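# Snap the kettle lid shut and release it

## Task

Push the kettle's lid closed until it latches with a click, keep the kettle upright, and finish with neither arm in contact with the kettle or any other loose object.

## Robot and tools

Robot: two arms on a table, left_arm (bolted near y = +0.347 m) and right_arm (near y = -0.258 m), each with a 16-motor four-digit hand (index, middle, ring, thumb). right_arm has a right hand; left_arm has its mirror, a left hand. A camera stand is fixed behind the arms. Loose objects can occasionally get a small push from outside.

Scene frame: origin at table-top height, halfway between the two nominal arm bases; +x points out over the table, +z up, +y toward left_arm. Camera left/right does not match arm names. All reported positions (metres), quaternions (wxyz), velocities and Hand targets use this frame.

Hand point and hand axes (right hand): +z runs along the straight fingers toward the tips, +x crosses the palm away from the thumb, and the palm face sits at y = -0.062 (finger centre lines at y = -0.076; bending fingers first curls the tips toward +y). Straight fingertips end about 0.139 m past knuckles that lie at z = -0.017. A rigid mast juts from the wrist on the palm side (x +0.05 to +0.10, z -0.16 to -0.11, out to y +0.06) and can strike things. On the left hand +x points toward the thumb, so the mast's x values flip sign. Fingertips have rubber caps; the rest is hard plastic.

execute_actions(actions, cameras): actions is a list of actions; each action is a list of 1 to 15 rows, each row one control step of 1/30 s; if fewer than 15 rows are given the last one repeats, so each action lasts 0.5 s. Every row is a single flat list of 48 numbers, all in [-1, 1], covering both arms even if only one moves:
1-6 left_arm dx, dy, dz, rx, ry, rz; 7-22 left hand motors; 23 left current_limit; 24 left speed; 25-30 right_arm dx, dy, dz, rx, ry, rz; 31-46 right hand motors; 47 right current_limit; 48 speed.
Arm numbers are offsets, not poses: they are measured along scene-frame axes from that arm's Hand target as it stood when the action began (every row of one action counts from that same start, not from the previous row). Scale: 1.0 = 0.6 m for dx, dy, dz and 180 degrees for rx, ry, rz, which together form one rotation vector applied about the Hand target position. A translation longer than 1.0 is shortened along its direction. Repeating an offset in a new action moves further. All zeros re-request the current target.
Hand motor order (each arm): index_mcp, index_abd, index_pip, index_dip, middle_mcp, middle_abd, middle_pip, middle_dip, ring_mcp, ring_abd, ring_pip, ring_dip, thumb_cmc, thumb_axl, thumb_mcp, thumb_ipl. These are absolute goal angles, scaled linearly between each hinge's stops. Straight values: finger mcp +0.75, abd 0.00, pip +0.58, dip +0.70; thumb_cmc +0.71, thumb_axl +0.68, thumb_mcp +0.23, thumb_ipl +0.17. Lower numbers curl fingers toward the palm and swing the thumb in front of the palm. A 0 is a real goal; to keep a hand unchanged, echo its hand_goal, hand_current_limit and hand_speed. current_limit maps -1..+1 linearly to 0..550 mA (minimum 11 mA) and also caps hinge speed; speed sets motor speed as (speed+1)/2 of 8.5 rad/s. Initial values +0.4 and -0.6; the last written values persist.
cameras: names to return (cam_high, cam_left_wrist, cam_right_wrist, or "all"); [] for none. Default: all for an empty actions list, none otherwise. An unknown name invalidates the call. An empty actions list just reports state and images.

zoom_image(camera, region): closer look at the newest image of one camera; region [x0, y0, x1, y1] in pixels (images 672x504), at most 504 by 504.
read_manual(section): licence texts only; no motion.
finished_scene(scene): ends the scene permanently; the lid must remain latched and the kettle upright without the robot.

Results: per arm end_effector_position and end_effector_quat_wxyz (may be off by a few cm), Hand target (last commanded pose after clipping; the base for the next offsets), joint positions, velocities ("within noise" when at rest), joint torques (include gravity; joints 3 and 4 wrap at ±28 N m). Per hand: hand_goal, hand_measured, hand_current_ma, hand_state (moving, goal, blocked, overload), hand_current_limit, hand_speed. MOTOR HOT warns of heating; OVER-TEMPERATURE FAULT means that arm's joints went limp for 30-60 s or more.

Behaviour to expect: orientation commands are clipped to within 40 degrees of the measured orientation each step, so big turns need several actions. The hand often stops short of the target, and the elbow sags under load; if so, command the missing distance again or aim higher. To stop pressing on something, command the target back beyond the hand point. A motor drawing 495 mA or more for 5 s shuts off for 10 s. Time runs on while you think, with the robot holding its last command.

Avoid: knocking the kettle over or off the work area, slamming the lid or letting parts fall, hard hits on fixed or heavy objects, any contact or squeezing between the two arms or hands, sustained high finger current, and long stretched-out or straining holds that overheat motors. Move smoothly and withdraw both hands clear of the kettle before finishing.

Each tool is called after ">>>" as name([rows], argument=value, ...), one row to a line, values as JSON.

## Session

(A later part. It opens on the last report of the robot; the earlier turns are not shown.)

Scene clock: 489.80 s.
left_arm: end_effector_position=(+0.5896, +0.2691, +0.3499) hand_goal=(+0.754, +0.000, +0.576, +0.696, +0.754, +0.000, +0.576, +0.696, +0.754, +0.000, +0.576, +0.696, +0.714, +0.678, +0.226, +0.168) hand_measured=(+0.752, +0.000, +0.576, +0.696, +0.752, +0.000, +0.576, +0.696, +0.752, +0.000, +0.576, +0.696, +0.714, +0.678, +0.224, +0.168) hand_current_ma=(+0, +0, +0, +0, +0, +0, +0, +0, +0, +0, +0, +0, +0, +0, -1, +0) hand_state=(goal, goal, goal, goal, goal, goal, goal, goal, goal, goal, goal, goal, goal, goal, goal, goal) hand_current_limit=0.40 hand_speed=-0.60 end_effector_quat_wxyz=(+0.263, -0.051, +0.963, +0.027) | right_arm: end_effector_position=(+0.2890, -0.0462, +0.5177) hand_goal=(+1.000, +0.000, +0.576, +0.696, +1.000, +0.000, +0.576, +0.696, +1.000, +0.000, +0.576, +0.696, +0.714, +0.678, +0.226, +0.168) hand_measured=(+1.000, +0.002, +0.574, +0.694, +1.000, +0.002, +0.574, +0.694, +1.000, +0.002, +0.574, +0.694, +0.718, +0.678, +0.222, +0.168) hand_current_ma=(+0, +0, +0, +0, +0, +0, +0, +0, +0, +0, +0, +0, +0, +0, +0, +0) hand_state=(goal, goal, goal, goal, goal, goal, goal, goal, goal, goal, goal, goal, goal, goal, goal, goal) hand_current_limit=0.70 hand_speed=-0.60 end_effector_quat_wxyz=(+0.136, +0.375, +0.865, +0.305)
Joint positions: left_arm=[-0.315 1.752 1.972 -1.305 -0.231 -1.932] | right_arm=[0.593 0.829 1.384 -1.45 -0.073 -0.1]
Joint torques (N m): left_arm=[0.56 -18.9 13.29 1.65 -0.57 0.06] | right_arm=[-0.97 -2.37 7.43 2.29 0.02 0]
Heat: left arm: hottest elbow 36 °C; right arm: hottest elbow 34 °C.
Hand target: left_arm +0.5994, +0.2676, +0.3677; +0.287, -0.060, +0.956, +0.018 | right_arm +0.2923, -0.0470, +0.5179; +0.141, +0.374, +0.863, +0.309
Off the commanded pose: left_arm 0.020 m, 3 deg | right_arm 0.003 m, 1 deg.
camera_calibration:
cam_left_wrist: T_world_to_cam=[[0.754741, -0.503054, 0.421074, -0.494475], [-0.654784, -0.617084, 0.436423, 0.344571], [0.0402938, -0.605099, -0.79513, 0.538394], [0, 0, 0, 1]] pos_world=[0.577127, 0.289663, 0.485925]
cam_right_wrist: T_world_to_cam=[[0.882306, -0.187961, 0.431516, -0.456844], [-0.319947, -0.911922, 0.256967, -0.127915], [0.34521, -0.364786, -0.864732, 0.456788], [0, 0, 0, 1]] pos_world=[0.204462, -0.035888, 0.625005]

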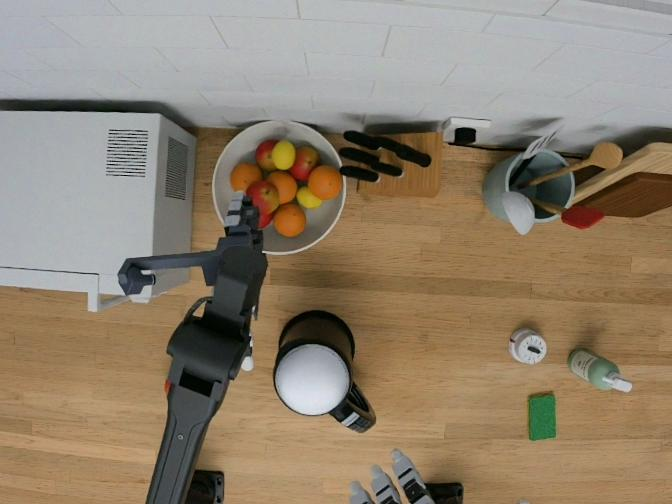

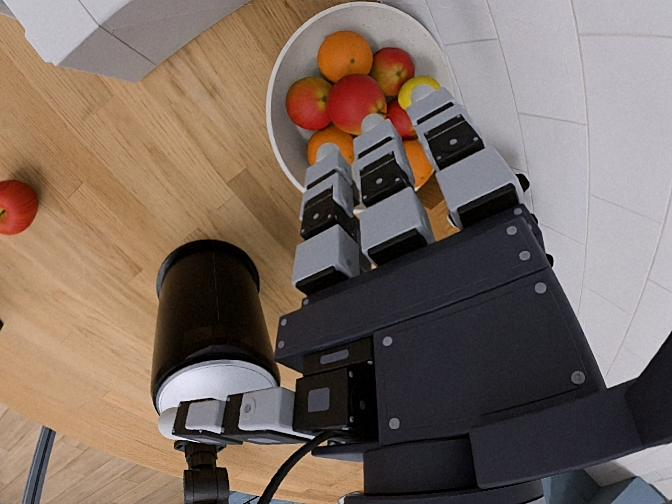

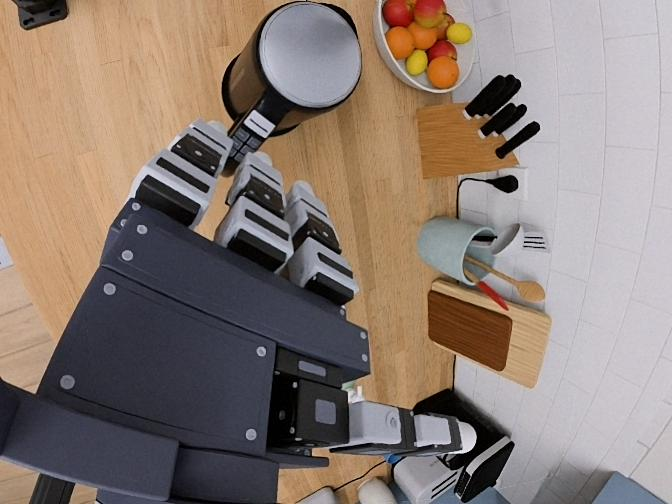

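>>> execute_actions([
  [[-0.15,0.1,0.12,0,0,0,0.754,0,0.576,0.696,0.754,0,0.576,0.696,0.754,0,0.576,0.696,0.714,0.678,0.226,0.168,0.4,-0.6,-0.03,-0.03,0,0,0,0,1,0,0.576,0.696,1,0,0.576,0.696,1,0,0.576,0.696,0.714,0.678,0.226,0.168,0.7,-0.6]],
], cameras=["cam_high","cam_left_wrist"])

>>> zoom_image(camera="cam_left_wrist", region=[160, 250, 310, 400])

Scene clock: 508.67 s.
left_arm: end_effector_position=(+0.5056, +0.3289, +0.4478) hand_goal=(+0.754, +0.000, +0.576, +0.696, +0.754, +0.000, +0.576, +0.696, +0.754, +0.000, +0.576, +0.696, +0.714, +0.678, +0.226, +0.168) hand_measured=(+0.752, +0.000, +0.576, +0.696, +0.752, +0.000, +0.576, +0.696, +0.752, +0.000, +0.576, +0.696, +0.714, +0.678, +0.222, +0.168) hand_current_ma=(+0, +0, +0, +0, +0, +0, +0, +0, +0, +0, +0, +0, +0, +0, -2, +0) hand_state=(goal, goal, goal, goal, goal, goal, goal, goal, goal, goal, goal, goal, goal, goal, goal, goal) hand_current_limit=0.40 hand_speed=-0.60 end_effector_quat_wxyz=(+0.300, -0.065, +0.952, +0.014) | right_arm: end_effector_position=(+0.2725, -0.0633, +0.5297) hand_goal=(+1.000, +0.000, +0.576, +0.696, +1.000, +0.000, +0.576, +0.696, +1.000, +0.000, +0.576, +0.696, +0.714, +0.678, +0.226, +0.168) hand_measured=(+1.000, +0.002, +0.574, +0.694, +1.000, +0.002, +0.574, +0.694, +1.000, +0.002, +0.574, +0.694, +0.718, +0.678, +0.222, +0.168) hand_current_ma=(+0, +0, +0, +0, +0, +0, +0, +0, +0, +0, +0, +0, +0, +0, +0, +0) hand_state=(goal, goal, goal, goal, goal, goal, goal, goal, goal, goal, goal, goal, goal, goal, goal, goal) hand_current_limit=0.70 hand_speed=-0.60 end_effector_quat_wxyz=(+0.146, +0.371, +0.859, +0.322)
Joint positions: left_arm=[-0.248 1.506 1.919 -1.404 -0.202 -1.891] | right_arm=[0.567 0.769 1.372 -1.456 -0.09 -0.12]
Joint torques (N m): left_arm=[0.15 -12.92 9.58 0.94 -0.23 0.15] | right_arm=[-0.97 -0.79 6.94 1.1 -0.01 -0.01]
Heat: left arm: hottest elbow 41 °C; right arm: hottest elbow 34 °C.
Hand target: left_arm +0.5095, +0.3275, +0.4395; +0.287, -0.059, +0.956, +0.018 | right_arm +0.2742, -0.0650, +0.5180; +0.141, +0.374, +0.863, +0.309
Off the commanded pose: left_arm 0.009 m, 2 deg | right_arm 0.012 m, 2 deg.
camera_calibration:
cam_left_wrist: T_world_to_cam=[[0.726976, -0.477008, 0.493933, -0.469481], [-0.67707, -0.617779, 0.399907, 0.31166], [0.114382, -0.62515, -0.772078, 0.614528], [0, 0, 0, 1]] pos_world=[0.482026, 0.352762, 0.58172]
Images, in order (width x height): cam_high 672x504, cam_left_wrist 672x504.

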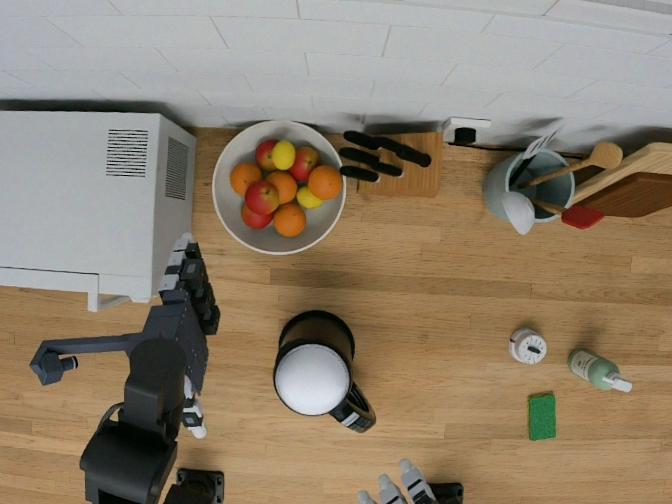

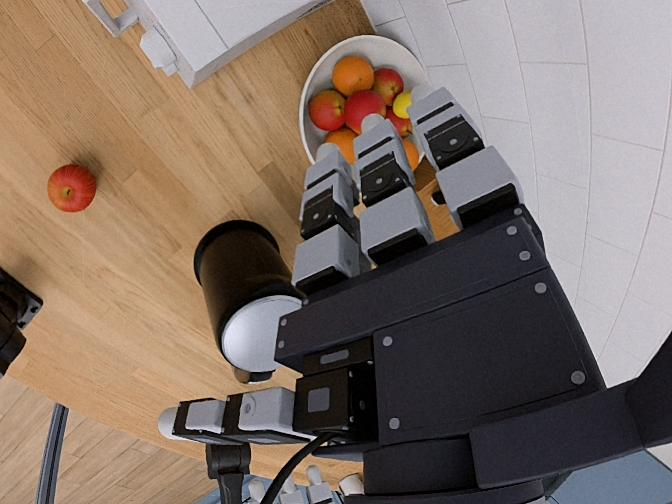

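Scaled by 3.360 from the camera's 672x504 image, which has a finer 960x720 frame.

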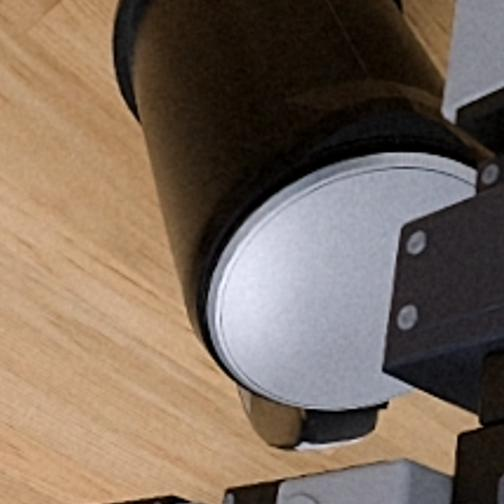

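>>> finished_scene()

The scene is finished: the task was done.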